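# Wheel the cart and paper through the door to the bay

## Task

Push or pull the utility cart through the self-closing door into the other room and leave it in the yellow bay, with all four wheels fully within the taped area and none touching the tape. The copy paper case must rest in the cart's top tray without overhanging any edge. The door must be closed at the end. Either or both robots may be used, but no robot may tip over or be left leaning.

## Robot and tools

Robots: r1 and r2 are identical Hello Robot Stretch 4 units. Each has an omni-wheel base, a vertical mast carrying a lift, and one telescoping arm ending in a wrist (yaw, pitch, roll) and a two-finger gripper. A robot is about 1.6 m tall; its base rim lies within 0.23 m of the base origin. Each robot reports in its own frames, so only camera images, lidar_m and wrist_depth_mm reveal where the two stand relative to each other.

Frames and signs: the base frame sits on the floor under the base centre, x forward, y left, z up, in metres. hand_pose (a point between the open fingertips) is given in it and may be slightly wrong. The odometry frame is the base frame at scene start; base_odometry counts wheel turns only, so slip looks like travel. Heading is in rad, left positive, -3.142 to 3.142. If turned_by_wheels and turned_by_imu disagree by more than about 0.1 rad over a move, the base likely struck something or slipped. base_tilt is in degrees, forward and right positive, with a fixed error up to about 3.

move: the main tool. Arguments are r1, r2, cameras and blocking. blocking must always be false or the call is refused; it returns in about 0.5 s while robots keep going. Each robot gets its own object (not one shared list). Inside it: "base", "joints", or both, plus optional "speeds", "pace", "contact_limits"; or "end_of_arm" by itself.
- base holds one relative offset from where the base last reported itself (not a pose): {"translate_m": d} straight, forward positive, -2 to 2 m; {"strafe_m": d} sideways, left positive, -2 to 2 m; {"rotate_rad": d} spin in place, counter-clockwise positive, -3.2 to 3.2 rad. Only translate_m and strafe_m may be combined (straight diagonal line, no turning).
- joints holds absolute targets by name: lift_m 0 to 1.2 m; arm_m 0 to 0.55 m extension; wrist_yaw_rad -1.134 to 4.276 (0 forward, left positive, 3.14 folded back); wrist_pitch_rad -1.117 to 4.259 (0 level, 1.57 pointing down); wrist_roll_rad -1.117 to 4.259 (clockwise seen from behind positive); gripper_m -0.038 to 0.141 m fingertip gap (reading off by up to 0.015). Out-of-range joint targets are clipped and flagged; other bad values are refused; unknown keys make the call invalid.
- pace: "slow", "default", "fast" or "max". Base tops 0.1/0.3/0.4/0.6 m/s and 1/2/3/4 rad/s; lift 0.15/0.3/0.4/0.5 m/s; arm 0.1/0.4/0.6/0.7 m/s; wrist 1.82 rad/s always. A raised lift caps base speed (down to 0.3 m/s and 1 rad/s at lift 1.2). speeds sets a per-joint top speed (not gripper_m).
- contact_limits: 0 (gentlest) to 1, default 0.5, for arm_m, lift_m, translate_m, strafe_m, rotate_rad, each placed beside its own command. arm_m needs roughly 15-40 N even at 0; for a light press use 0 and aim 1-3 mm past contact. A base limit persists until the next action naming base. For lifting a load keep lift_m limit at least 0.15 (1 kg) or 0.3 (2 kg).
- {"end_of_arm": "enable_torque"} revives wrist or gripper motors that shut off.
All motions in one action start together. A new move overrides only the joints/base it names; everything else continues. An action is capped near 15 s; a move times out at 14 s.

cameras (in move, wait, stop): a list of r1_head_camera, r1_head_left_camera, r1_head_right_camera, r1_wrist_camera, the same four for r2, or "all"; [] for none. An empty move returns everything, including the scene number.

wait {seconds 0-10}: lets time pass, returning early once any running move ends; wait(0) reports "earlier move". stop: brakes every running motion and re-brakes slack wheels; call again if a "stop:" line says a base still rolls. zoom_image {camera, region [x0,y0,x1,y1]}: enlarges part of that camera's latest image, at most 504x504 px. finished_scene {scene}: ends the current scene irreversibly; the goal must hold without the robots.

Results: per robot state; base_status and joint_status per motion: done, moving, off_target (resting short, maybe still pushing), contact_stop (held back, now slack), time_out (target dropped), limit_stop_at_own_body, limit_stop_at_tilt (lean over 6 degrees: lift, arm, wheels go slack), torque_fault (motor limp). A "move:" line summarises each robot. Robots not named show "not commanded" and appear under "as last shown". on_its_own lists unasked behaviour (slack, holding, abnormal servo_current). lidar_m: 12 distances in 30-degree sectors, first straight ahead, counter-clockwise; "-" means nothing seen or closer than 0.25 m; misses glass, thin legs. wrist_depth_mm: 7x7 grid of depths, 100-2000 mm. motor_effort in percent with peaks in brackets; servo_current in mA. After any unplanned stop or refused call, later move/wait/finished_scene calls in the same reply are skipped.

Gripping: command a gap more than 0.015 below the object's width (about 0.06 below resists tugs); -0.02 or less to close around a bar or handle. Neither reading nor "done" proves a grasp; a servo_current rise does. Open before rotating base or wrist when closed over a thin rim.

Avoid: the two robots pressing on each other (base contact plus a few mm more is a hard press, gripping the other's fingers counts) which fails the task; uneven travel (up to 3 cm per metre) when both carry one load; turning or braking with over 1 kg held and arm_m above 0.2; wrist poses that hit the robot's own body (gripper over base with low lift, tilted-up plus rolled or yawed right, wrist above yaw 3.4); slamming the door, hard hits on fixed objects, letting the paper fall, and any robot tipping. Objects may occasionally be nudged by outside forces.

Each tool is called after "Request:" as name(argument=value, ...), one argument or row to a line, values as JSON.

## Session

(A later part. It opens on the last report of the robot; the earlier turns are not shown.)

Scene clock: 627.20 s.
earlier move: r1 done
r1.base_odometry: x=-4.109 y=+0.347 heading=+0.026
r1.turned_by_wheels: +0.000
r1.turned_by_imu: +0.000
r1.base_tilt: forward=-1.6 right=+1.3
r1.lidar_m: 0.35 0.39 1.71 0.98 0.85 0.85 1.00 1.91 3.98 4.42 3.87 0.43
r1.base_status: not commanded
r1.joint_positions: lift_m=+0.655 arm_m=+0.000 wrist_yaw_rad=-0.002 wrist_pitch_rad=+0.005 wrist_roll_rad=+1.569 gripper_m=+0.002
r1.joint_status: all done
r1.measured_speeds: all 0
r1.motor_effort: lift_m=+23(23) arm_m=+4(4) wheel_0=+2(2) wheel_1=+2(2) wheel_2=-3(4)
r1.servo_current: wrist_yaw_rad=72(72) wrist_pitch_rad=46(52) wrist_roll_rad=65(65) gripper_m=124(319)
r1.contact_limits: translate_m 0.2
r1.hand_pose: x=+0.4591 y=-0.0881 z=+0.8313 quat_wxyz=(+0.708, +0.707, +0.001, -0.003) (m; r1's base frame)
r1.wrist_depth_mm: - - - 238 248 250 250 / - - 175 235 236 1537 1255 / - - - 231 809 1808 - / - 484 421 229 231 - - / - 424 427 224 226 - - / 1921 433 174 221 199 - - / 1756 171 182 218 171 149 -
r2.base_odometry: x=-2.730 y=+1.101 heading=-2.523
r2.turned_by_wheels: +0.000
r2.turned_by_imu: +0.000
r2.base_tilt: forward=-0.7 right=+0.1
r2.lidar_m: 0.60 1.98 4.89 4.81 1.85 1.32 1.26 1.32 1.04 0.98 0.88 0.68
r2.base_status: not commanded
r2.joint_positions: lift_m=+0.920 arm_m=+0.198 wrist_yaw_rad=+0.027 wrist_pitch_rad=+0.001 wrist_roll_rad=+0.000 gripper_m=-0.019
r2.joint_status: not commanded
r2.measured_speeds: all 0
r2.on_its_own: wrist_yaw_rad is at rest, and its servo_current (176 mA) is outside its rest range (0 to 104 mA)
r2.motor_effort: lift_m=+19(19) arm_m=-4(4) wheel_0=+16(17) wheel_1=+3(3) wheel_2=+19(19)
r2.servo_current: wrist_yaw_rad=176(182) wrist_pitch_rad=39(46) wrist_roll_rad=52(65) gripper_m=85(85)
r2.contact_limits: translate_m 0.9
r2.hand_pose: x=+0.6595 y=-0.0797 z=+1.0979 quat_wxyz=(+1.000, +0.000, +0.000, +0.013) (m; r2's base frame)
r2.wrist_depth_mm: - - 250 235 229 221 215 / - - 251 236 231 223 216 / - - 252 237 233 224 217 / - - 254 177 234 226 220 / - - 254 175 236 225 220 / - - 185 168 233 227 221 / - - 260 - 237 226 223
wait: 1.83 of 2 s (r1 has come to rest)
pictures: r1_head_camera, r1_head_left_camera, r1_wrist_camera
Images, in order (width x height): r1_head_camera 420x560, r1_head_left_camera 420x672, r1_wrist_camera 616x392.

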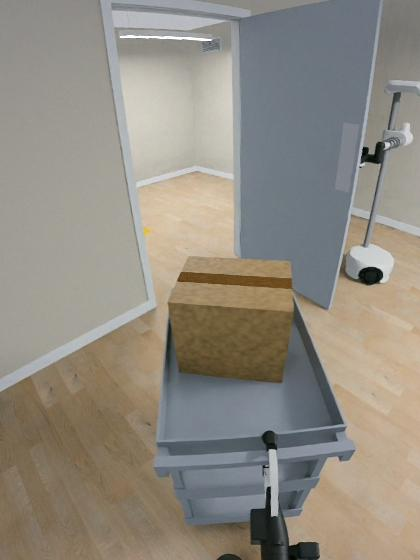

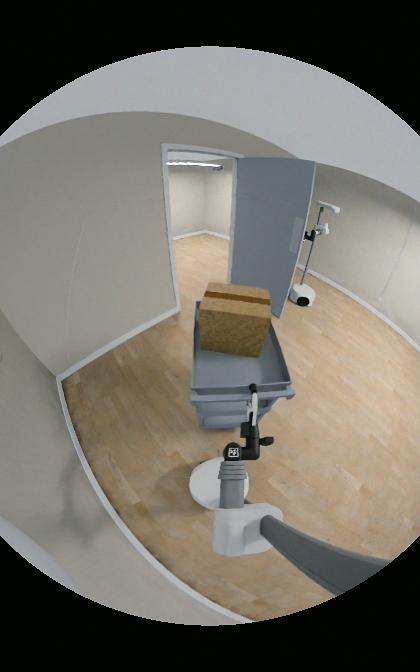

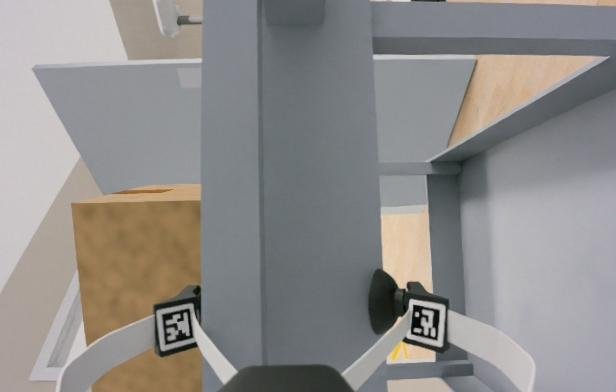

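Request:
move(
  blocking=false,
  r1={"base":{"translate_m":0.5},"pace":"slow","contact_limits":{"translate_m":0.8}},
  cameras=[],
)

Request:
wait(
  seconds=7,
  cameras=["r1_head_left_camera","r1_head_camera"],
)

Scene clock: 640.87 s.
move: r1 moving
r1.base_odometry: x=-4.097 y=+0.347 heading=+0.025
r1.turned_by_wheels: +0.000
r1.turned_by_imu: -0.001
r1.base_tilt: forward=-1.6 right=+1.3
r1.lidar_m: 0.36 0.38 1.70 1.00 0.86 0.85 1.05 1.84 4.01 4.43 3.85 0.40
r1.base_status: translate_m moving
r1.joint_positions: lift_m=+0.655 arm_m=+0.000 wrist_yaw_rad=-0.003 wrist_pitch_rad=+0.005 wrist_roll_rad=+1.569 gripper_m=+0.001
r1.joint_status: not commanded
r1.measured_speeds: translate_m=+0.049 strafe_m=+0.000 rotate_rad=-0.001 lift_m=+0.000 arm_m=+0.000 wrist_yaw_rad=-0.012 wrist_pitch_rad=+0.000 wrist_roll_rad=+0.000
r1.motor_effort: lift_m=+23(23) arm_m=+3(4) wheel_0=+2(6) wheel_1=+5(7) wheel_2=-12(12)
r1.servo_current: wrist_yaw_rad=39(72) wrist_pitch_rad=39(46) wrist_roll_rad=52(52) gripper_m=111(117)
r1.contact_limits: translate_m 0.8
r1.hand_pose: x=+0.4590 y=-0.0884 z=+0.8313 quat_wxyz=(+0.708, +0.707, +0.001, -0.003) (m; r1's base frame)
r1.wrist_depth_mm: - - - 237 248 249 250 / - - - 234 235 1499 1229 / - - 173 230 234 1808 - / - 496 421 226 229 - - / - 424 164 223 224 - - / 1921 430 166 220 200 164 - / 1708 167 167 216 143 151 -
r2.base_odometry: x=-2.730 y=+1.101 heading=-2.523
r2.turned_by_wheels: +0.000
r2.turned_by_imu: +0.000
r2.base_tilt: forward=-0.7 right=+0.0
r2.lidar_m: 0.61 1.99 4.88 4.81 1.83 1.31 1.22 1.32 1.04 0.98 0.91 0.69
r2.base_status: not commanded
r2.joint_positions: lift_m=+0.920 arm_m=+0.198 wrist_yaw_rad=+0.027 wrist_pitch_rad=+0.001 wrist_roll_rad=+0.000 gripper_m=-0.019
r2.joint_status: not commanded
r2.measured_speeds: all 0
r2.motor_effort: lift_m=+19(19) arm_m=-3(4) wheel_0=+16(17) wheel_1=+3(3) wheel_2=+19(19)
r2.servo_current: wrist_yaw_rad=156(182) wrist_pitch_rad=39(46) wrist_roll_rad=39(52) gripper_m=78(85)
r2.contact_limits: translate_m 0.9
r2.hand_pose: x=+0.6595 y=-0.0797 z=+1.0979 quat_wxyz=(+1.000, +0.000, +0.000, +0.013) (m; r2's base frame)
r2.wrist_depth_mm: - - 250 235 230 222 215 / - - 251 236 232 223 216 / - - 253 236 234 225 217 / - - 254 177 234 225 218 / - - 256 175 236 226 220 / - - 185 168 232 228 220 / - - 259 - 237 226 222
pictures: none
No camera images: "cameras" was empty.

Scene clock: 646.63 s.
earlier move: r1 done
r1.base_odometry: x=-3.610 y=+0.360 heading=+0.026
r1.turned_by_wheels: +0.001
r1.turned_by_imu: +0.001
r1.base_tilt: forward=-1.6 right=+1.3
r1.lidar_m: 0.36 0.36 1.45 1.37 1.20 1.20 1.43 2.64 4.33 4.05 3.52 0.43
r1.base_status: done
r1.joint_positions: lift_m=+0.655 arm_m=+0.000 wrist_yaw_rad=+0.001 wrist_pitch_rad=-0.006 wrist_roll_rad=+1.569 gripper_m=+0.001
r1.joint_status: not commanded
r1.measured_speeds: all 0
r1.motor_effort: lift_m=+18(23) arm_m=+4(4) wheel_0=+3(12) wheel_1=+3(8) wheel_2=-1(15)
r1.servo_current: wrist_yaw_rad=33(78) wrist_pitch_rad=52(59) wrist_roll_rad=46(72) gripper_m=46(117)
r1.contact_limits: translate_m 0.8
r1.hand_pose: x=+0.4594 y=-0.0870 z=+0.8350 quat_wxyz=(+0.708, +0.707, -0.002, +0.003) (m; r1's base frame)
r1.wrist_depth_mm: - - 1255 - 267 272 1118 / - - - 260 264 271 289 / - - - 254 253 1618 - / - - - 247 246 - - / 1756 449 445 238 241 - - / - 445 187 189 183 - - / - 160 442 160 224 - -
r2.base_odometry: x=-2.730 y=+1.101 heading=-2.523
r2.turned_by_wheels: +0.000
r2.turned_by_imu: +0.001
r2.base_tilt: forward=-0.7 right=+0.0
r2.lidar_m: 0.58 2.16 4.86 4.81 1.85 1.33 1.26 1.31 1.04 0.98 0.91 0.67
r2.base_status: not commanded
r2.joint_positions: lift_m=+0.920 arm_m=+0.198 wrist_yaw_rad=+0.027 wrist_pitch_rad=+0.001 wrist_roll_rad=+0.000 gripper_m=-0.019
r2.joint_status: not commanded
r2.measured_speeds: all 0
r2.on_its_own: wrist_yaw_rad is at rest, and its servo_current (176 mA) is outside its rest range (0 to 104 mA)
r2.motor_effort: lift_m=+19(19) arm_m=-3(4) wheel_0=+17(17) wheel_1=+2(3) wheel_2=+19(19)
r2.servo_current: wrist_yaw_rad=176(182) wrist_pitch_rad=39(46) wrist_roll_rad=46(65) gripper_m=72(91)
r2.contact_limits: translate_m 0.9
r2.hand_pose: x=+0.6595 y=-0.0797 z=+1.0979 quat_wxyz=(+1.000, +0.000, +0.000, +0.013) (m; r2's base frame)
r2.wrist_depth_mm: - - 250 236 229 221 215 / - - 252 236 231 222 216 / - - 253 236 232 224 217 / - - 254 176 234 225 218 / - - 255 175 236 226 220 / - - 185 168 233 228 220 / - - 259 - 236 226 222
wait: 5.77 of 7 s (r1 has come to rest)
pictures: r1_head_camera, r1_head_left_camera
Images, in order (width x height): r1_head_camera 420x560, r1_head_left_camera 420x672.

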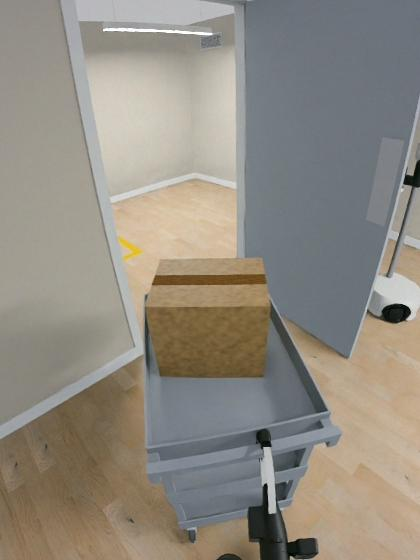

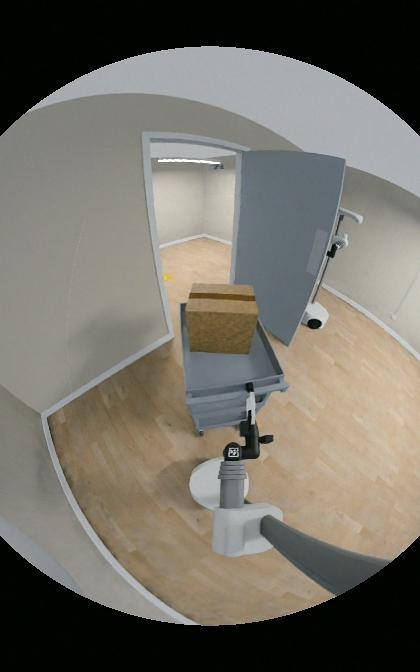

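Request:
move(
  blocking=false,
  r1={"base":{"translate_m":0.45,"strafe_m":0.065},"pace":"slow","contact_limits":{"translate_m":0.8}},
  cameras=[],
)

Request:
wait(
  seconds=7,
  cameras=["r1_head_left_camera","r1_head_right_camera"],
)

Scene clock: 658.70 s.
move: r1 moving
r1.base_odometry: x=-3.597 y=+0.362 heading=+0.026
r1.turned_by_wheels: +0.000
r1.turned_by_imu: +0.000
r1.base_tilt: forward=-1.6 right=+1.3
r1.lidar_m: 0.36 0.36 1.45 1.41 1.18 1.22 1.43 2.67 4.36 4.04 3.51 0.45
r1.base_status: translate_m moving; strafe_m moving
r1.joint_positions: lift_m=+0.655 arm_m=+0.000 wrist_yaw_rad=+0.001 wrist_pitch_rad=-0.006 wrist_roll_rad=+1.569 gripper_m=+0.001
r1.joint_status: not commanded
r1.measured_speeds: translate_m=+0.050 strafe_m=+0.008 rotate_rad=+0.001 lift_m=+0.000 arm_m=+0.000 wrist_yaw_rad=+0.000 wrist_pitch_rad=+0.000 wrist_roll_rad=+0.000
r1.motor_effort: lift_m=+18(18) arm_m=+4(4) wheel_0=+9(9) wheel_1=+6(7) wheel_2=-9(10)
r1.servo_current: wrist_yaw_rad=26(65) wrist_pitch_rad=52(52) wrist_roll_rad=46(72) gripper_m=59(59)
r1.contact_limits: translate_m 0.8
r1.hand_pose: x=+0.4594 y=-0.0870 z=+0.8350 quat_wxyz=(+0.708, +0.707, -0.002, +0.003) (m; r1's base frame)
r1.wrist_depth_mm: - - 1255 209 271 - 1182 / - - - 260 267 272 285 / - - - 256 255 1618 - / - - - 249 247 - - / 1756 442 439 239 241 - - / - 445 187 192 185 - - / - 160 442 145 167 - -
r2.base_odometry: x=-2.730 y=+1.101 heading=-2.523
r2.turned_by_wheels: +0.000
r2.turned_by_imu: +0.000
r2.base_tilt: forward=-0.6 right=+0.0
r2.lidar_m: 0.61 2.15 4.86 4.81 1.86 1.33 1.25 1.31 1.05 0.99 0.93 0.68
r2.base_status: not commanded
r2.joint_positions: lift_m=+0.920 arm_m=+0.198 wrist_yaw_rad=+0.027 wrist_pitch_rad=+0.001 wrist_roll_rad=+0.000 gripper_m=-0.019
r2.joint_status: not commanded
r2.measured_speeds: all 0
r2.motor_effort: lift_m=+19(19) arm_m=-4(4) wheel_0=+16(16) wheel_1=+3(3) wheel_2=+19(19)
r2.servo_current: wrist_yaw_rad=169(182) wrist_pitch_rad=46(46) wrist_roll_rad=59(59) gripper_m=78(85)
r2.contact_limits: translate_m 0.9
r2.hand_pose: x=+0.6595 y=-0.0797 z=+1.0979 quat_wxyz=(+1.000, +0.000, +0.000, +0.013) (m; r2's base frame)
r2.wrist_depth_mm: - - 249 235 229 221 215 / - - 251 236 229 222 216 / - - 253 236 234 224 217 / - - 254 177 234 226 220 / - - 256 175 236 225 220 / - - 185 167 233 227 220 / - - 260 - 237 227 222
pictures: none
No camera images: "cameras" was empty.

Scene clock: 664.03 s.
earlier move: r1 done
r1.base_odometry: x=-3.162 y=+0.436 heading=+0.026
r1.turned_by_wheels: -0.001
r1.turned_by_imu: -0.002
r1.base_tilt: forward=-1.6 right=+1.2
r1.lidar_m: 0.34 0.31 1.09 1.28 1.46 1.46 1.74 3.14 4.72 3.76 1.83 0.48
r1.base_status: done
r1.joint_positions: lift_m=+0.655 arm_m=+0.000 wrist_yaw_rad=-0.003 wrist_pitch_rad=-0.006 wrist_roll_rad=+1.569 gripper_m=+0.001
r1.joint_status: not commanded
r1.measured_speeds: all 0
r1.motor_effort: lift_m=+18(18) arm_m=+4(4) wheel_0=-2(9) wheel_1=+2(7) wheel_2=-5(10)
r1.servo_current: wrist_yaw_rad=46(72) wrist_pitch_rad=52(59) wrist_roll_rad=52(72) gripper_m=52(59)
r1.contact_limits: translate_m 0.8
r1.hand_pose: x=+0.4590 y=-0.0882 z=+0.8350 quat_wxyz=(+0.708, +0.707, -0.003, +0.001) (m; r1's base frame)
r1.wrist_depth_mm: - - - 252 - - - / - - - - 304 306 304 / - - - - 289 - 1205 / 1537 - - 257 265 1863 - / - - - 247 249 - - / - 436 183 195 183 - - / - 160 415 168 212 - -
r2.base_odometry: x=-2.730 y=+1.101 heading=-2.523
r2.turned_by_wheels: +0.000
r2.turned_by_imu: +0.001
r2.base_tilt: forward=-0.7 right=+0.0
r2.lidar_m: 0.60 3.63 4.86 4.80 1.84 1.32 1.27 1.31 1.01 0.99 0.92 0.71
r2.base_status: not commanded
r2.joint_positions: lift_m=+0.920 arm_m=+0.198 wrist_yaw_rad=+0.027 wrist_pitch_rad=+0.001 wrist_roll_rad=+0.000 gripper_m=-0.019
r2.joint_status: not commanded
r2.measured_speeds: all 0
r2.on_its_own: wrist_yaw_rad is at rest, and its servo_current (163 mA) is outside its rest range (0 to 104 mA)
r2.motor_effort: lift_m=+19(19) arm_m=-3(4) wheel_0=+17(17) wheel_1=+3(3) wheel_2=+19(19)
r2.servo_current: wrist_yaw_rad=163(189) wrist_pitch_rad=39(46) wrist_roll_rad=46(59) gripper_m=78(85)
r2.contact_limits: translate_m 0.9
r2.hand_pose: x=+0.6595 y=-0.0797 z=+1.0979 quat_wxyz=(+1.000, +0.000, +0.000, +0.013) (m; r2's base frame)
r2.wrist_depth_mm: - - 249 236 229 221 214 / - - 252 236 231 222 216 / - - 252 238 233 224 217 / - - 255 177 233 226 219 / - - 256 175 236 225 220 / - - 185 167 233 226 221 / - - 262 - 236 226 222
wait: 5.33 of 7 s (r1 has come to rest)
pictures: r1_head_left_camera, r1_head_right_camera
Images, in order (width x height): r1_head_left_camera 420x672, r1_head_right_camera 420x672.

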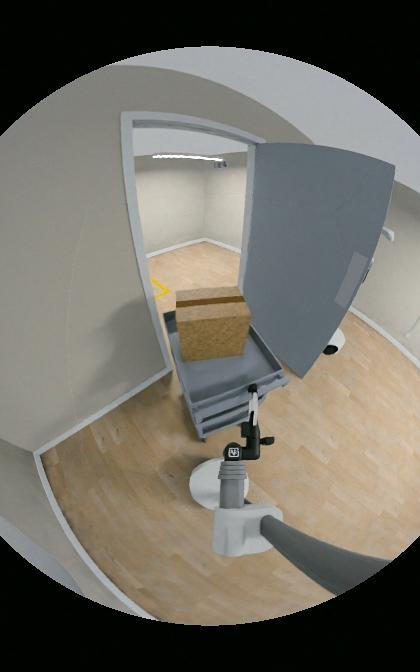

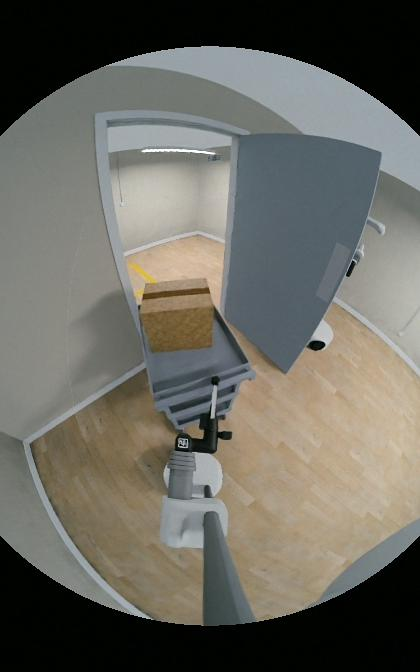

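Request:
move(
  blocking=false,
  r1={"base":{"translate_m":-0.04,"strafe_m":0.2},"pace":"slow","contact_limits":{"strafe_m":0.8}},
  cameras=[],
)

Request:
wait(
  seconds=5,
  cameras=["r1_head_left_camera"],
)

Scene clock: 673.30 s.
move: r1 moving
r1.base_odometry: x=-3.164 y=+0.449 heading=+0.025
r1.turned_by_wheels: -0.001
r1.turned_by_imu: -0.001
r1.base_tilt: forward=-1.6 right=+1.3
r1.lidar_m: 0.30 0.30 1.08 1.27 1.44 1.45 1.71 3.12 4.71 3.80 1.83 0.45
r1.base_status: translate_m moving; strafe_m moving
r1.joint_positions: lift_m=+0.655 arm_m=+0.000 wrist_yaw_rad=-0.006 wrist_pitch_rad=-0.006 wrist_roll_rad=+1.569 gripper_m=+0.001
r1.joint_status: not commanded
r1.measured_speeds: translate_m=-0.010 strafe_m=+0.050 rotate_rad=+0.000 lift_m=+0.000 arm_m=+0.000 wrist_yaw_rad=-0.007 wrist_pitch_rad=+0.000 wrist_roll_rad=+0.000
r1.motor_effort: lift_m=+18(18) arm_m=+4(4) wheel_0=-13(14) wheel_1=+5(5) wheel_2=+0(5)
r1.servo_current: wrist_yaw_rad=52(65) wrist_pitch_rad=46(52) wrist_roll_rad=46(59) gripper_m=46(59)
r1.contact_limits: strafe_m 0.8
r1.hand_pose: x=+0.4588 y=-0.0890 z=+0.8350 quat_wxyz=(+0.708, +0.707, -0.004, +0.000) (m; r1's base frame)
r1.wrist_depth_mm: - - - 254 - - - / - - - - 309 309 309 / - - - - 287 - 1182 / 1537 - - 257 263 1863 - / - - - 247 248 - - / - 433 184 193 182 - - / - 160 415 167 212 - -
r2.base_odometry: x=-2.730 y=+1.101 heading=-2.523
r2.turned_by_wheels: +0.000
r2.turned_by_imu: +0.000
r2.base_tilt: forward=-0.7 right=+0.0
r2.lidar_m: 0.60 3.62 4.90 4.81 1.83 1.31 1.26 1.33 1.05 0.99 0.91 0.67
r2.base_status: not commanded
r2.joint_positions: lift_m=+0.920 arm_m=+0.198 wrist_yaw_rad=+0.027 wrist_pitch_rad=+0.001 wrist_roll_rad=+0.000 gripper_m=-0.019
r2.joint_status: not commanded
r2.measured_speeds: all 0
r2.motor_effort: lift_m=+19(19) arm_m=-3(4) wheel_0=+16(17) wheel_1=+3(3) wheel_2=+19(19)
r2.servo_current: wrist_yaw_rad=169(176) wrist_pitch_rad=39(52) wrist_roll_rad=33(59) gripper_m=78(85)
r2.contact_limits: translate_m 0.9
r2.hand_pose: x=+0.6595 y=-0.0797 z=+1.0979 quat_wxyz=(+1.000, +0.000, +0.000, +0.013) (m; r2's base frame)
r2.wrist_depth_mm: - - 251 235 229 220 214 / - - 252 236 232 222 215 / - - 252 237 232 225 217 / - - 254 177 233 226 219 / - - 255 175 236 226 220 / - - 185 167 232 227 221 / - - 260 - 237 227 223
pictures: none
No camera images: "cameras" was empty.

Scene clock: 676.07 s.
earlier move: r1 done
r1.base_odometry: x=-3.207 y=+0.635 heading=+0.026
r1.turned_by_wheels: +0.001
r1.turned_by_imu: +0.001
r1.base_tilt: forward=-1.6 right=+1.3
r1.lidar_m: 0.37 0.39 0.97 1.16 1.28 1.27 1.53 2.79 4.81 3.95 1.44 0.43
r1.base_status: done
r1.joint_positions: lift_m=+0.655 arm_m=+0.000 wrist_yaw_rad=-0.003 wrist_pitch_rad=-0.007 wrist_roll_rad=+1.569 gripper_m=+0.001
r1.joint_status: not commanded
r1.measured_speeds: all 0
r1.motor_effort: lift_m=+18(18) arm_m=-4(4) wheel_0=-6(15) wheel_1=+2(6) wheel_2=+4(6)
r1.servo_current: wrist_yaw_rad=46(78) wrist_pitch_rad=52(59) wrist_roll_rad=46(72) gripper_m=52(59)
r1.contact_limits: strafe_m 0.8
r1.hand_pose: x=+0.4591 y=-0.0882 z=+0.8352 quat_wxyz=(+0.708, +0.707, -0.003, +0.001) (m; r1's base frame)
r1.wrist_depth_mm: - - - 254 260 259 273 / - - - 250 251 - 1205 / 1618 - - 247 247 - - / - - 445 242 244 - - / - 452 449 239 238 - - / - 459 185 193 181 - - / - 158 466 163 179 - -
r2.base_odometry: x=-2.730 y=+1.101 heading=-2.523
r2.turned_by_wheels: +0.000
r2.turned_by_imu: +0.000
r2.base_tilt: forward=-0.7 right=+0.0
r2.lidar_m: 0.60 3.60 4.87 4.81 1.87 1.34 1.26 1.30 1.03 0.99 0.90 0.70
r2.base_status: not commanded
r2.joint_positions: lift_m=+0.920 arm_m=+0.198 wrist_yaw_rad=+0.027 wrist_pitch_rad=+0.001 wrist_roll_rad=+0.000 gripper_m=-0.019
r2.joint_status: not commanded
r2.measured_speeds: all 0
r2.on_its_own: wrist_yaw_rad is at rest, and its servo_current (176 mA) is outside its rest range (0 to 104 mA)
r2.motor_effort: lift_m=+19(19) arm_m=-3(4) wheel_0=+16(17) wheel_1=+3(3) wheel_2=+19(19)
r2.servo_current: wrist_yaw_rad=176(189) wrist_pitch_rad=33(52) wrist_roll_rad=46(59) gripper_m=78(85)
r2.contact_limits: translate_m 0.9
r2.hand_pose: x=+0.6595 y=-0.0797 z=+1.0979 quat_wxyz=(+1.000, +0.000, +0.000, +0.013) (m; r2's base frame)
r2.wrist_depth_mm: - - 251 234 230 221 215 / - - 252 236 231 222 216 / - - 252 237 232 224 216 / - - 255 177 235 226 219 / - - 256 175 236 225 220 / - - 184 168 233 226 220 / - - 260 - 236 226 222
wait: 2.77 of 5 s (r1 has come to rest)
pictures: r1_head_left_camera
Images, in order (width x height): r1_head_left_camera 420x672.

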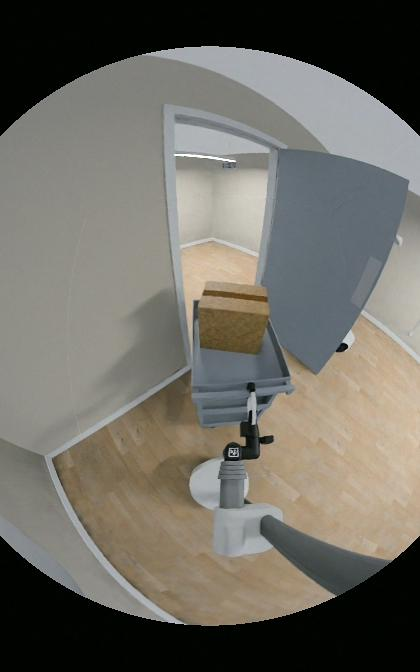

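Request:
move(
  blocking=false,
  r1={"base":{"translate_m":0.36,"strafe_m":0.06},"pace":"slow","contact_limits":{"translate_m":0.8}},
  cameras=[],
)

Request:
wait(
  seconds=6,
  cameras=["r1_head_left_camera","r1_head_right_camera"],
)

Scene clock: 684.60 s.
move: r1 moving
r1.base_odometry: x=-3.195 y=+0.638 heading=+0.026
r1.turned_by_wheels: +0.000
r1.turned_by_imu: +0.000
r1.base_tilt: forward=-1.6 right=+1.3
r1.lidar_m: 0.38 0.38 0.96 1.17 1.28 1.28 1.51 2.80 4.81 3.96 1.43 0.44
r1.base_status: translate_m moving; strafe_m moving
r1.joint_positions: lift_m=+0.655 arm_m=+0.000 wrist_yaw_rad=-0.003 wrist_pitch_rad=-0.007 wrist_roll_rad=+1.569 gripper_m=+0.001
r1.joint_status: not commanded
r1.measured_speeds: translate_m=+0.047 strafe_m=+0.007 rotate_rad=-0.003 lift_m=+0.000 arm_m=+0.000 wrist_yaw_rad=+0.000 wrist_pitch_rad=+0.000 wrist_roll_rad=+0.000
r1.motor_effort: lift_m=+18(18) arm_m=+1(4) wheel_0=+8(8) wheel_1=+6(7) wheel_2=-10(10)
r1.servo_current: wrist_yaw_rad=39(52) wrist_pitch_rad=39(52) wrist_roll_rad=46(65) gripper_m=46(52)
r1.contact_limits: translate_m 0.8
r1.hand_pose: x=+0.4590 y=-0.0882 z=+0.8352 quat_wxyz=(+0.708, +0.707, -0.003, +0.001) (m; r1's base frame)
r1.wrist_depth_mm: - - - 257 263 265 266 / - - - 253 252 - 1255 / - - - 248 246 - - / - - 530 242 244 - - / - 445 445 236 238 - - / - 455 182 194 184 - - / - 160 452 161 168 - -
r2.base_odometry: x=-2.730 y=+1.101 heading=-2.523
r2.turned_by_wheels: +0.000
r2.turned_by_imu: +0.000
r2.base_tilt: forward=-0.6 right=+0.0
r2.lidar_m: 0.59 3.62 4.87 4.83 1.84 1.34 1.26 1.32 1.05 0.99 0.90 0.69
r2.base_status: not commanded
r2.joint_positions: lift_m=+0.920 arm_m=+0.198 wrist_yaw_rad=+0.027 wrist_pitch_rad=+0.001 wrist_roll_rad=+0.000 gripper_m=-0.019
r2.joint_status: not commanded
r2.measured_speeds: all 0
r2.motor_effort: lift_m=+19(19) arm_m=-3(4) wheel_0=+16(16) wheel_1=+3(3) wheel_2=+19(19)
r2.servo_current: wrist_yaw_rad=176(176) wrist_pitch_rad=39(46) wrist_roll_rad=39(59) gripper_m=78(85)
r2.contact_limits: translate_m 0.9
r2.hand_pose: x=+0.6595 y=-0.0797 z=+1.0979 quat_wxyz=(+1.000, +0.000, +0.000, +0.013) (m; r2's base frame)
r2.wrist_depth_mm: - - 250 234 229 220 215 / - - 252 236 231 223 217 / - - 252 236 233 224 216 / - - 254 177 235 226 218 / - - 256 175 236 226 220 / - - 185 168 232 227 221 / - - 259 - 236 226 222
pictures: none
No camera images: "cameras" was empty.

Scene clock: 689.03 s.
earlier move: r1 done
r1.base_odometry: x=-2.848 y=+0.704 heading=+0.024
r1.turned_by_wheels: -0.002
r1.turned_by_imu: -0.004
r1.base_tilt: forward=-1.6 right=+1.3
r1.lidar_m: 0.35 0.35 0.67 0.81 1.47 1.49 1.80 3.19 5.12 3.73 1.24 0.46
r1.base_status: done
r1.joint_positions: lift_m=+0.655 arm_m=+0.000 wrist_yaw_rad=-0.014 wrist_pitch_rad=-0.007 wrist_roll_rad=+1.569 gripper_m=+0.001
r1.joint_status: not commanded
r1.measured_speeds: all 0
r1.motor_effort: lift_m=+18(18) arm_m=+4(4) wheel_0=-9(12) wheel_1=+0(7) wheel_2=-12(16)
r1.servo_current: wrist_yaw_rad=59(104) wrist_pitch_rad=52(59) wrist_roll_rad=46(72) gripper_m=46(59)
r1.contact_limits: translate_m 0.8
r1.hand_pose: x=+0.4580 y=-0.0916 z=+0.8352 quat_wxyz=(+0.708, +0.706, -0.007, -0.003) (m; r1's base frame)
r1.wrist_depth_mm: - - - - 298 297 - / - - - - 287 310 312 / - - - 260 268 1863 - / - - - 252 254 - - / - 449 445 240 242 - - / - 439 181 189 181 - - / - 160 433 167 216 - -
r2.base_odometry: x=-2.730 y=+1.101 heading=-2.523
r2.turned_by_wheels: +0.000
r2.turned_by_imu: +0.001
r2.base_tilt: forward=-0.6 right=+0.0
r2.lidar_m: 0.58 3.64 4.86 4.80 1.82 1.32 1.24 1.33 1.05 0.98 0.93 0.69
r2.base_status: not commanded
r2.joint_positions: lift_m=+0.920 arm_m=+0.198 wrist_yaw_rad=+0.027 wrist_pitch_rad=+0.001 wrist_roll_rad=+0.000 gripper_m=-0.019
r2.joint_status: not commanded
r2.measured_speeds: all 0
r2.on_its_own: wrist_yaw_rad is at rest, and its servo_current (163 mA) is outside its rest range (0 to 104 mA)
r2.motor_effort: lift_m=+19(19) arm_m=-3(4) wheel_0=+16(17) wheel_1=+3(3) wheel_2=+19(19)
r2.servo_current: wrist_yaw_rad=163(182) wrist_pitch_rad=33(46) wrist_roll_rad=39(65) gripper_m=78(85)
r2.contact_limits: translate_m 0.9
r2.hand_pose: x=+0.6595 y=-0.0797 z=+1.0979 quat_wxyz=(+1.000, +0.000, +0.000, +0.013) (m; r2's base frame)
r2.wrist_depth_mm: - - 250 235 230 221 214 / - - 251 236 231 223 216 / - - 253 236 234 224 217 / - - 254 177 234 225 219 / - - 256 175 236 227 220 / - - 184 167 234 227 220 / - - 260 - 236 226 222
wait: 4.43 of 6 s (r1 has come to rest)
pictures: r1_head_left_camera, r1_head_right_camera
Images, in order (width x height): r1_head_left_camera 420x672, r1_head_right_camera 420x672.

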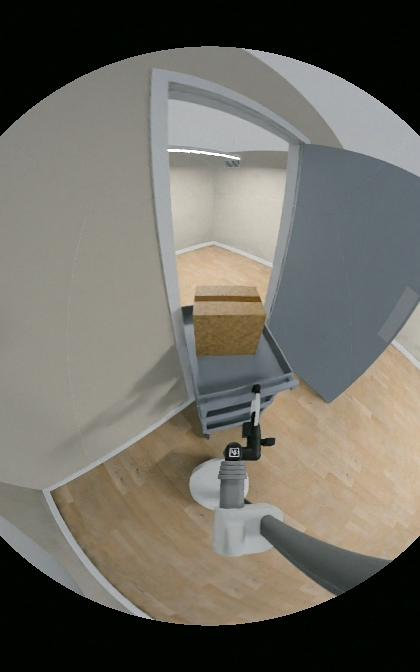

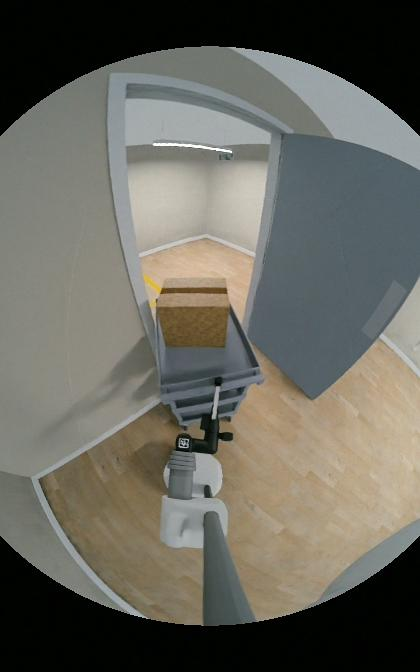

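Request:
move(
  blocking=false,
  r1={"base":{"translate_m":-0.04,"strafe_m":0.14},"pace":"slow","contact_limits":{"strafe_m":0.8}},
  cameras=[],
)

Request:
wait(
  seconds=4,
  cameras=["r1_head_left_camera","r1_head_camera"],
)

Scene clock: 700.93 s.
move: r1 moving
r1.base_odometry: x=-2.852 y=+0.716 heading=+0.022
r1.turned_by_wheels: -0.002
r1.turned_by_imu: -0.002
r1.base_tilt: forward=-1.6 right=+1.3
r1.lidar_m: 0.34 0.35 0.66 0.79 1.42 1.48 1.73 3.14 5.12 3.71 1.25 0.45
r1.base_status: translate_m moving; strafe_m moving
r1.joint_positions: lift_m=+0.655 arm_m=+0.000 wrist_yaw_rad=-0.014 wrist_pitch_rad=-0.007 wrist_roll_rad=+1.569 gripper_m=+0.001
r1.joint_status: not commanded
r1.measured_speeds: translate_m=-0.013 strafe_m=+0.048 rotate_rad=-0.003 lift_m=+0.000 arm_m=+0.000 wrist_yaw_rad=+0.000 wrist_pitch_rad=+0.000 wrist_roll_rad=+0.000
r1.motor_effort: lift_m=+18(18) arm_m=+4(4) wheel_0=-17(18) wheel_1=+2(4) wheel_2=-8(10)
r1.servo_current: wrist_yaw_rad=85(91) wrist_pitch_rad=52(52) wrist_roll_rad=46(59) gripper_m=46(52)
r1.contact_limits: strafe_m 0.8
r1.hand_pose: x=+0.4580 y=-0.0916 z=+0.8352 quat_wxyz=(+0.708, +0.706, -0.007, -0.003) (m; r1's base frame)
r1.wrist_depth_mm: - - - - 301 301 301 / - - - - 285 - - / - - - 260 270 1808 - / - - - 253 255 - - / - 452 445 240 243 - - / - 445 182 190 181 - - / - 433 433 166 216 - -
r2.base_odometry: x=-2.730 y=+1.101 heading=-2.523
r2.turned_by_wheels: +0.000
r2.turned_by_imu: +0.000
r2.base_tilt: forward=-0.6 right=+0.0
r2.lidar_m: 0.59 3.60 4.86 4.82 1.84 1.33 1.25 1.28 1.03 0.96 0.90 0.69
r2.base_status: not commanded
r2.joint_positions: lift_m=+0.920 arm_m=+0.198 wrist_yaw_rad=+0.027 wrist_pitch_rad=+0.001 wrist_roll_rad=+0.000 gripper_m=-0.019
r2.joint_status: not commanded
r2.measured_speeds: all 0
r2.motor_effort: lift_m=+19(19) arm_m=-3(4) wheel_0=+16(17) wheel_1=+3(3) wheel_2=+19(19)
r2.servo_current: wrist_yaw_rad=163(182) wrist_pitch_rad=39(46) wrist_roll_rad=59(59) gripper_m=85(91)
r2.contact_limits: translate_m 0.9
r2.hand_pose: x=+0.6595 y=-0.0797 z=+1.0979 quat_wxyz=(+1.000, +0.000, +0.000, +0.013) (m; r2's base frame)
r2.wrist_depth_mm: - - 250 235 229 221 215 / - - 252 236 232 223 216 / - - 253 237 234 224 217 / - - 255 177 234 226 218 / - - 256 174 236 226 220 / - - 184 167 234 227 221 / - - 260 - 236 226 222
pictures: none
No camera images: "cameras" was empty.

Scene clock: 703.13 s.
earlier move: r1 done
r1.base_odometry: x=-2.892 y=+0.843 heading=+0.023
r1.turned_by_wheels: +0.000
r1.turned_by_imu: -0.001
r1.base_tilt: forward=-1.6 right=+1.3
r1.lidar_m: 0.39 0.60 0.60 0.74 1.30 1.36 1.59 2.94 5.19 3.88 1.37 0.46
r1.base_status: done
r1.joint_positions: lift_m=+0.655 arm_m=+0.000 wrist_yaw_rad=-0.014 wrist_pitch_rad=-0.007 wrist_roll_rad=+1.569 gripper_m=+0.001
r1.joint_status: not commanded
r1.measured_speeds: all 0
r1.motor_effort: lift_m=+18(18) arm_m=+4(4) wheel_0=-13(19) wheel_1=+1(6) wheel_2=-6(10)
r1.servo_current: wrist_yaw_rad=91(98) wrist_pitch_rad=59(65) wrist_roll_rad=46(65) gripper_m=52(59)
r1.contact_limits: strafe_m 0.8
r1.hand_pose: x=+0.4580 y=-0.0916 z=+0.8352 quat_wxyz=(+0.708, +0.706, -0.007, -0.003) (m; r1's base frame)
r1.wrist_depth_mm: - - - - 301 - - / - - - - 283 - - / - 504 500 - 273 891 - / - 492 484 254 256 - - / - 480 480 240 243 - - / - 477 185 190 181 - - / - 462 462 167 216 - -
r2.base_odometry: x=-2.730 y=+1.101 heading=-2.523
r2.turned_by_wheels: +0.000
r2.turned_by_imu: +0.000
r2.base_tilt: forward=-0.6 right=+0.0
r2.lidar_m: 0.59 3.60 4.89 4.79 1.84 1.33 1.24 1.31 1.04 0.98 0.92 0.67
r2.base_status: not commanded
r2.joint_positions: lift_m=+0.920 arm_m=+0.198 wrist_yaw_rad=+0.027 wrist_pitch_rad=+0.001 wrist_roll_rad=+0.000 gripper_m=-0.019
r2.joint_status: not commanded
r2.measured_speeds: all 0
r2.on_its_own: wrist_yaw_rad is at rest, and its servo_current (176 mA) is outside its rest range (0 to 104 mA)
r2.motor_effort: lift_m=+19(19) arm_m=-3(4) wheel_0=+16(17) wheel_1=+3(3) wheel_2=+18(19)
r2.servo_current: wrist_yaw_rad=176(182) wrist_pitch_rad=39(46) wrist_roll_rad=39(59) gripper_m=78(91)
r2.contact_limits: translate_m 0.9
r2.hand_pose: x=+0.6595 y=-0.0797 z=+1.0979 quat_wxyz=(+1.000, +0.000, +0.000, +0.013) (m; r2's base frame)
r2.wrist_depth_mm: - - 250 235 229 221 215 / - - 252 236 231 223 215 / - - 253 237 233 224 217 / - - 255 177 234 226 220 / - - 256 175 236 226 220 / - - 185 167 233 227 220 / - - 262 - 236 226 222
wait: 2.20 of 4 s (r1 has come to rest)
pictures: r1_head_camera, r1_head_left_camera
Images, in order (width x height): r1_head_camera 420x560, r1_head_left_camera 420x672.

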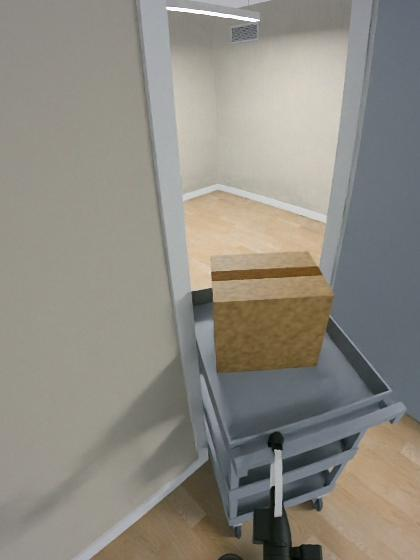

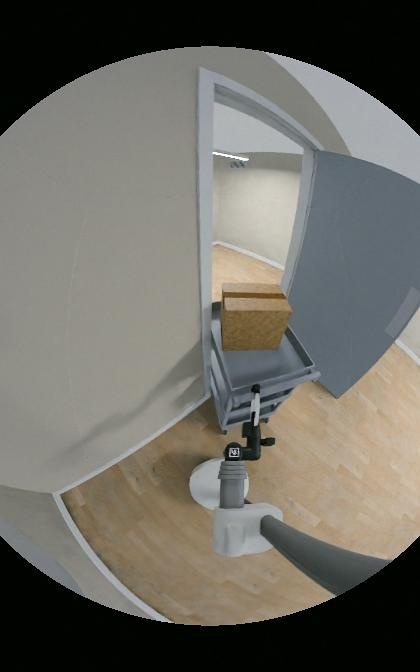

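Request:
move(
  blocking=false,
  r1={"base":{"translate_m":-0.5,"strafe_m":-0.1},"pace":"slow","contact_limits":{"translate_m":0.8}},
  cameras=[],
)

Request:
wait(
  seconds=7,
  cameras=["r1_head_left_camera","r1_wrist_camera"],
)

Scene clock: 713.37 s.
move: r1 moving
r1.base_odometry: x=-2.904 y=+0.840 heading=+0.022
r1.turned_by_wheels: +0.000
r1.turned_by_imu: -0.001
r1.base_tilt: forward=-1.6 right=+1.3
r1.lidar_m: 0.42 0.61 0.62 0.76 1.34 1.36 1.62 2.94 5.17 3.88 1.37 0.45
r1.base_status: translate_m moving; strafe_m moving
r1.joint_positions: lift_m=+0.655 arm_m=+0.000 wrist_yaw_rad=-0.004 wrist_pitch_rad=-0.007 wrist_roll_rad=+1.569 gripper_m=+0.001
r1.joint_status: not commanded
r1.measured_speeds: translate_m=-0.048 strafe_m=-0.010 rotate_rad=+0.000 lift_m=+0.000 arm_m=+0.000 wrist_yaw_rad=+0.062 wrist_pitch_rad=-0.003 wrist_roll_rad=+0.000
r1.motor_effort: lift_m=+18(18) arm_m=+1(4) wheel_0=-11(15) wheel_1=-5(7) wheel_2=+8(8)
r1.servo_current: wrist_yaw_rad=65(91) wrist_pitch_rad=52(59) wrist_roll_rad=39(59) gripper_m=52(52)
r1.contact_limits: translate_m 0.8
r1.hand_pose: x=+0.4590 y=-0.0885 z=+0.8352 quat_wxyz=(+0.708, +0.707, -0.004, +0.001) (m; r1's base frame)
r1.wrist_depth_mm: - - - - 297 - - / - - - - 282 - - / - 504 496 - 271 - - / - 492 492 257 258 - - / - 484 480 246 246 - - / - 480 185 193 183 - - / - 158 469 162 156 - -
r2.base_odometry: x=-2.730 y=+1.101 heading=-2.523
r2.turned_by_wheels: +0.000
r2.turned_by_imu: +0.000
r2.base_tilt: forward=-0.6 right=+0.0
r2.lidar_m: 0.60 3.62 4.88 4.81 1.84 1.33 1.26 1.30 1.03 0.98 0.93 0.69
r2.base_status: not commanded
r2.joint_positions: lift_m=+0.920 arm_m=+0.198 wrist_yaw_rad=+0.027 wrist_pitch_rad=+0.001 wrist_roll_rad=+0.000 gripper_m=-0.019
r2.joint_status: not commanded
r2.measured_speeds: all 0
r2.motor_effort: lift_m=+19(19) arm_m=-4(4) wheel_0=+16(16) wheel_1=+3(3) wheel_2=+19(19)
r2.servo_current: wrist_yaw_rad=176(182) wrist_pitch_rad=39(46) wrist_roll_rad=52(59) gripper_m=85(85)
r2.contact_limits: translate_m 0.9
r2.hand_pose: x=+0.6595 y=-0.0797 z=+1.0979 quat_wxyz=(+1.000, +0.000, +0.000, +0.013) (m; r2's base frame)
r2.wrist_depth_mm: - - 250 234 229 220 215 / - - 251 236 232 223 216 / - - 252 237 232 224 216 / - - 255 177 233 226 219 / - - 256 175 236 226 220 / - - 184 167 233 227 220 / - - 259 - 236 227 223
pictures: none
No camera images: "cameras" was empty.

Scene clock: 719.23 s.
earlier move: r1 done
r1.base_odometry: x=-3.389 y=+0.732 heading=+0.022
r1.turned_by_wheels: +0.000
r1.turned_by_imu: -0.001
r1.base_tilt: forward=-1.6 right=+1.3
r1.lidar_m: 0.44 1.00 1.04 1.22 1.08 1.10 1.30 2.33 4.77 4.21 1.98 0.48
r1.base_status: done
r1.joint_positions: lift_m=+0.655 arm_m=+0.000 wrist_yaw_rad=+0.000 wrist_pitch_rad=-0.008 wrist_roll_rad=+1.569 gripper_m=+0.001
r1.joint_status: not commanded
r1.measured_speeds: all 0
r1.motor_effort: lift_m=+18(18) arm_m=-4(4) wheel_0=-7(15) wheel_1=-4(8) wheel_2=+0(12)
r1.servo_current: wrist_yaw_rad=33(91) wrist_pitch_rad=52(59) wrist_roll_rad=59(72) gripper_m=59(59)
r1.contact_limits: translate_m 0.8
r1.hand_pose: x=+0.4593 y=-0.0875 z=+0.8355 quat_wxyz=(+0.708, +0.707, -0.003, +0.003) (m; r1's base frame)
r1.wrist_depth_mm: - - - - - - - / - - - - 319 - - / 1756 539 539 - 297 - - / - - 521 - 274 - - / - 512 496 251 253 - - / - 492 187 193 181 - - / - 150 185 163 161 223 223
r2.base_odometry: x=-2.730 y=+1.101 heading=-2.523
r2.turned_by_wheels: +0.000
r2.turned_by_imu: +0.001
r2.base_tilt: forward=-0.7 right=+0.1
r2.lidar_m: 0.59 3.60 4.87 4.80 1.79 1.33 1.26 1.30 1.03 0.98 0.90 0.69
r2.base_status: not commanded
r2.joint_positions: lift_m=+0.920 arm_m=+0.198 wrist_yaw_rad=+0.027 wrist_pitch_rad=+0.001 wrist_roll_rad=+0.000 gripper_m=-0.019
r2.joint_status: not commanded
r2.measured_speeds: all 0
r2.on_its_own: wrist_yaw_rad is at rest, and its servo_current (176 mA) is outside its rest range (0 to 104 mA)
r2.motor_effort: lift_m=+19(19) arm_m=-3(4) wheel_0=+16(17) wheel_1=+3(3) wheel_2=+19(19)
r2.servo_current: wrist_yaw_rad=176(189) wrist_pitch_rad=46(52) wrist_roll_rad=39(65) gripper_m=85(91)
r2.contact_limits: translate_m 0.9
r2.hand_pose: x=+0.6595 y=-0.0797 z=+1.0979 quat_wxyz=(+1.000, +0.000, +0.000, +0.013) (m; r2's base frame)
r2.wrist_depth_mm: - - 250 235 230 222 215 / - - 252 237 231 222 216 / - - 253 236 233 224 217 / - - 254 176 234 225 218 / - - 256 175 236 225 220 / - - 185 168 233 227 221 / - - 260 - 236 225 222
wait: 5.87 of 7 s (r1 has come to rest)
pictures: r1_head_left_camera, r1_wrist_camera
Images, in order (width x height): r1_head_left_camera 420x672, r1_wrist_camera 616x392.

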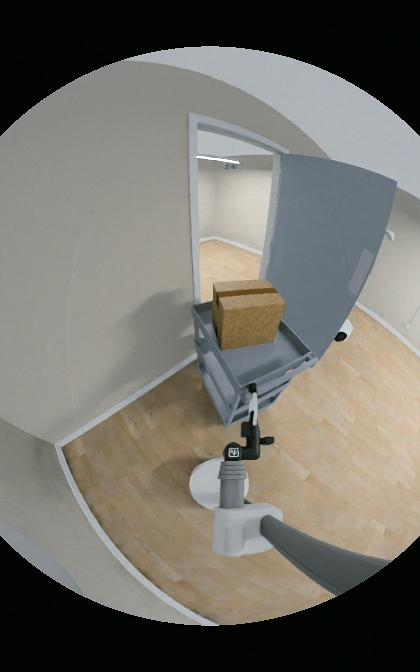

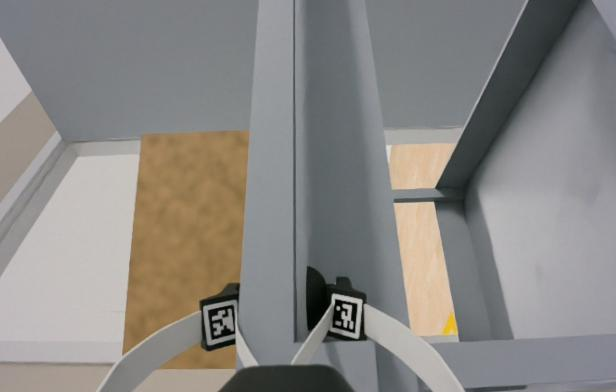

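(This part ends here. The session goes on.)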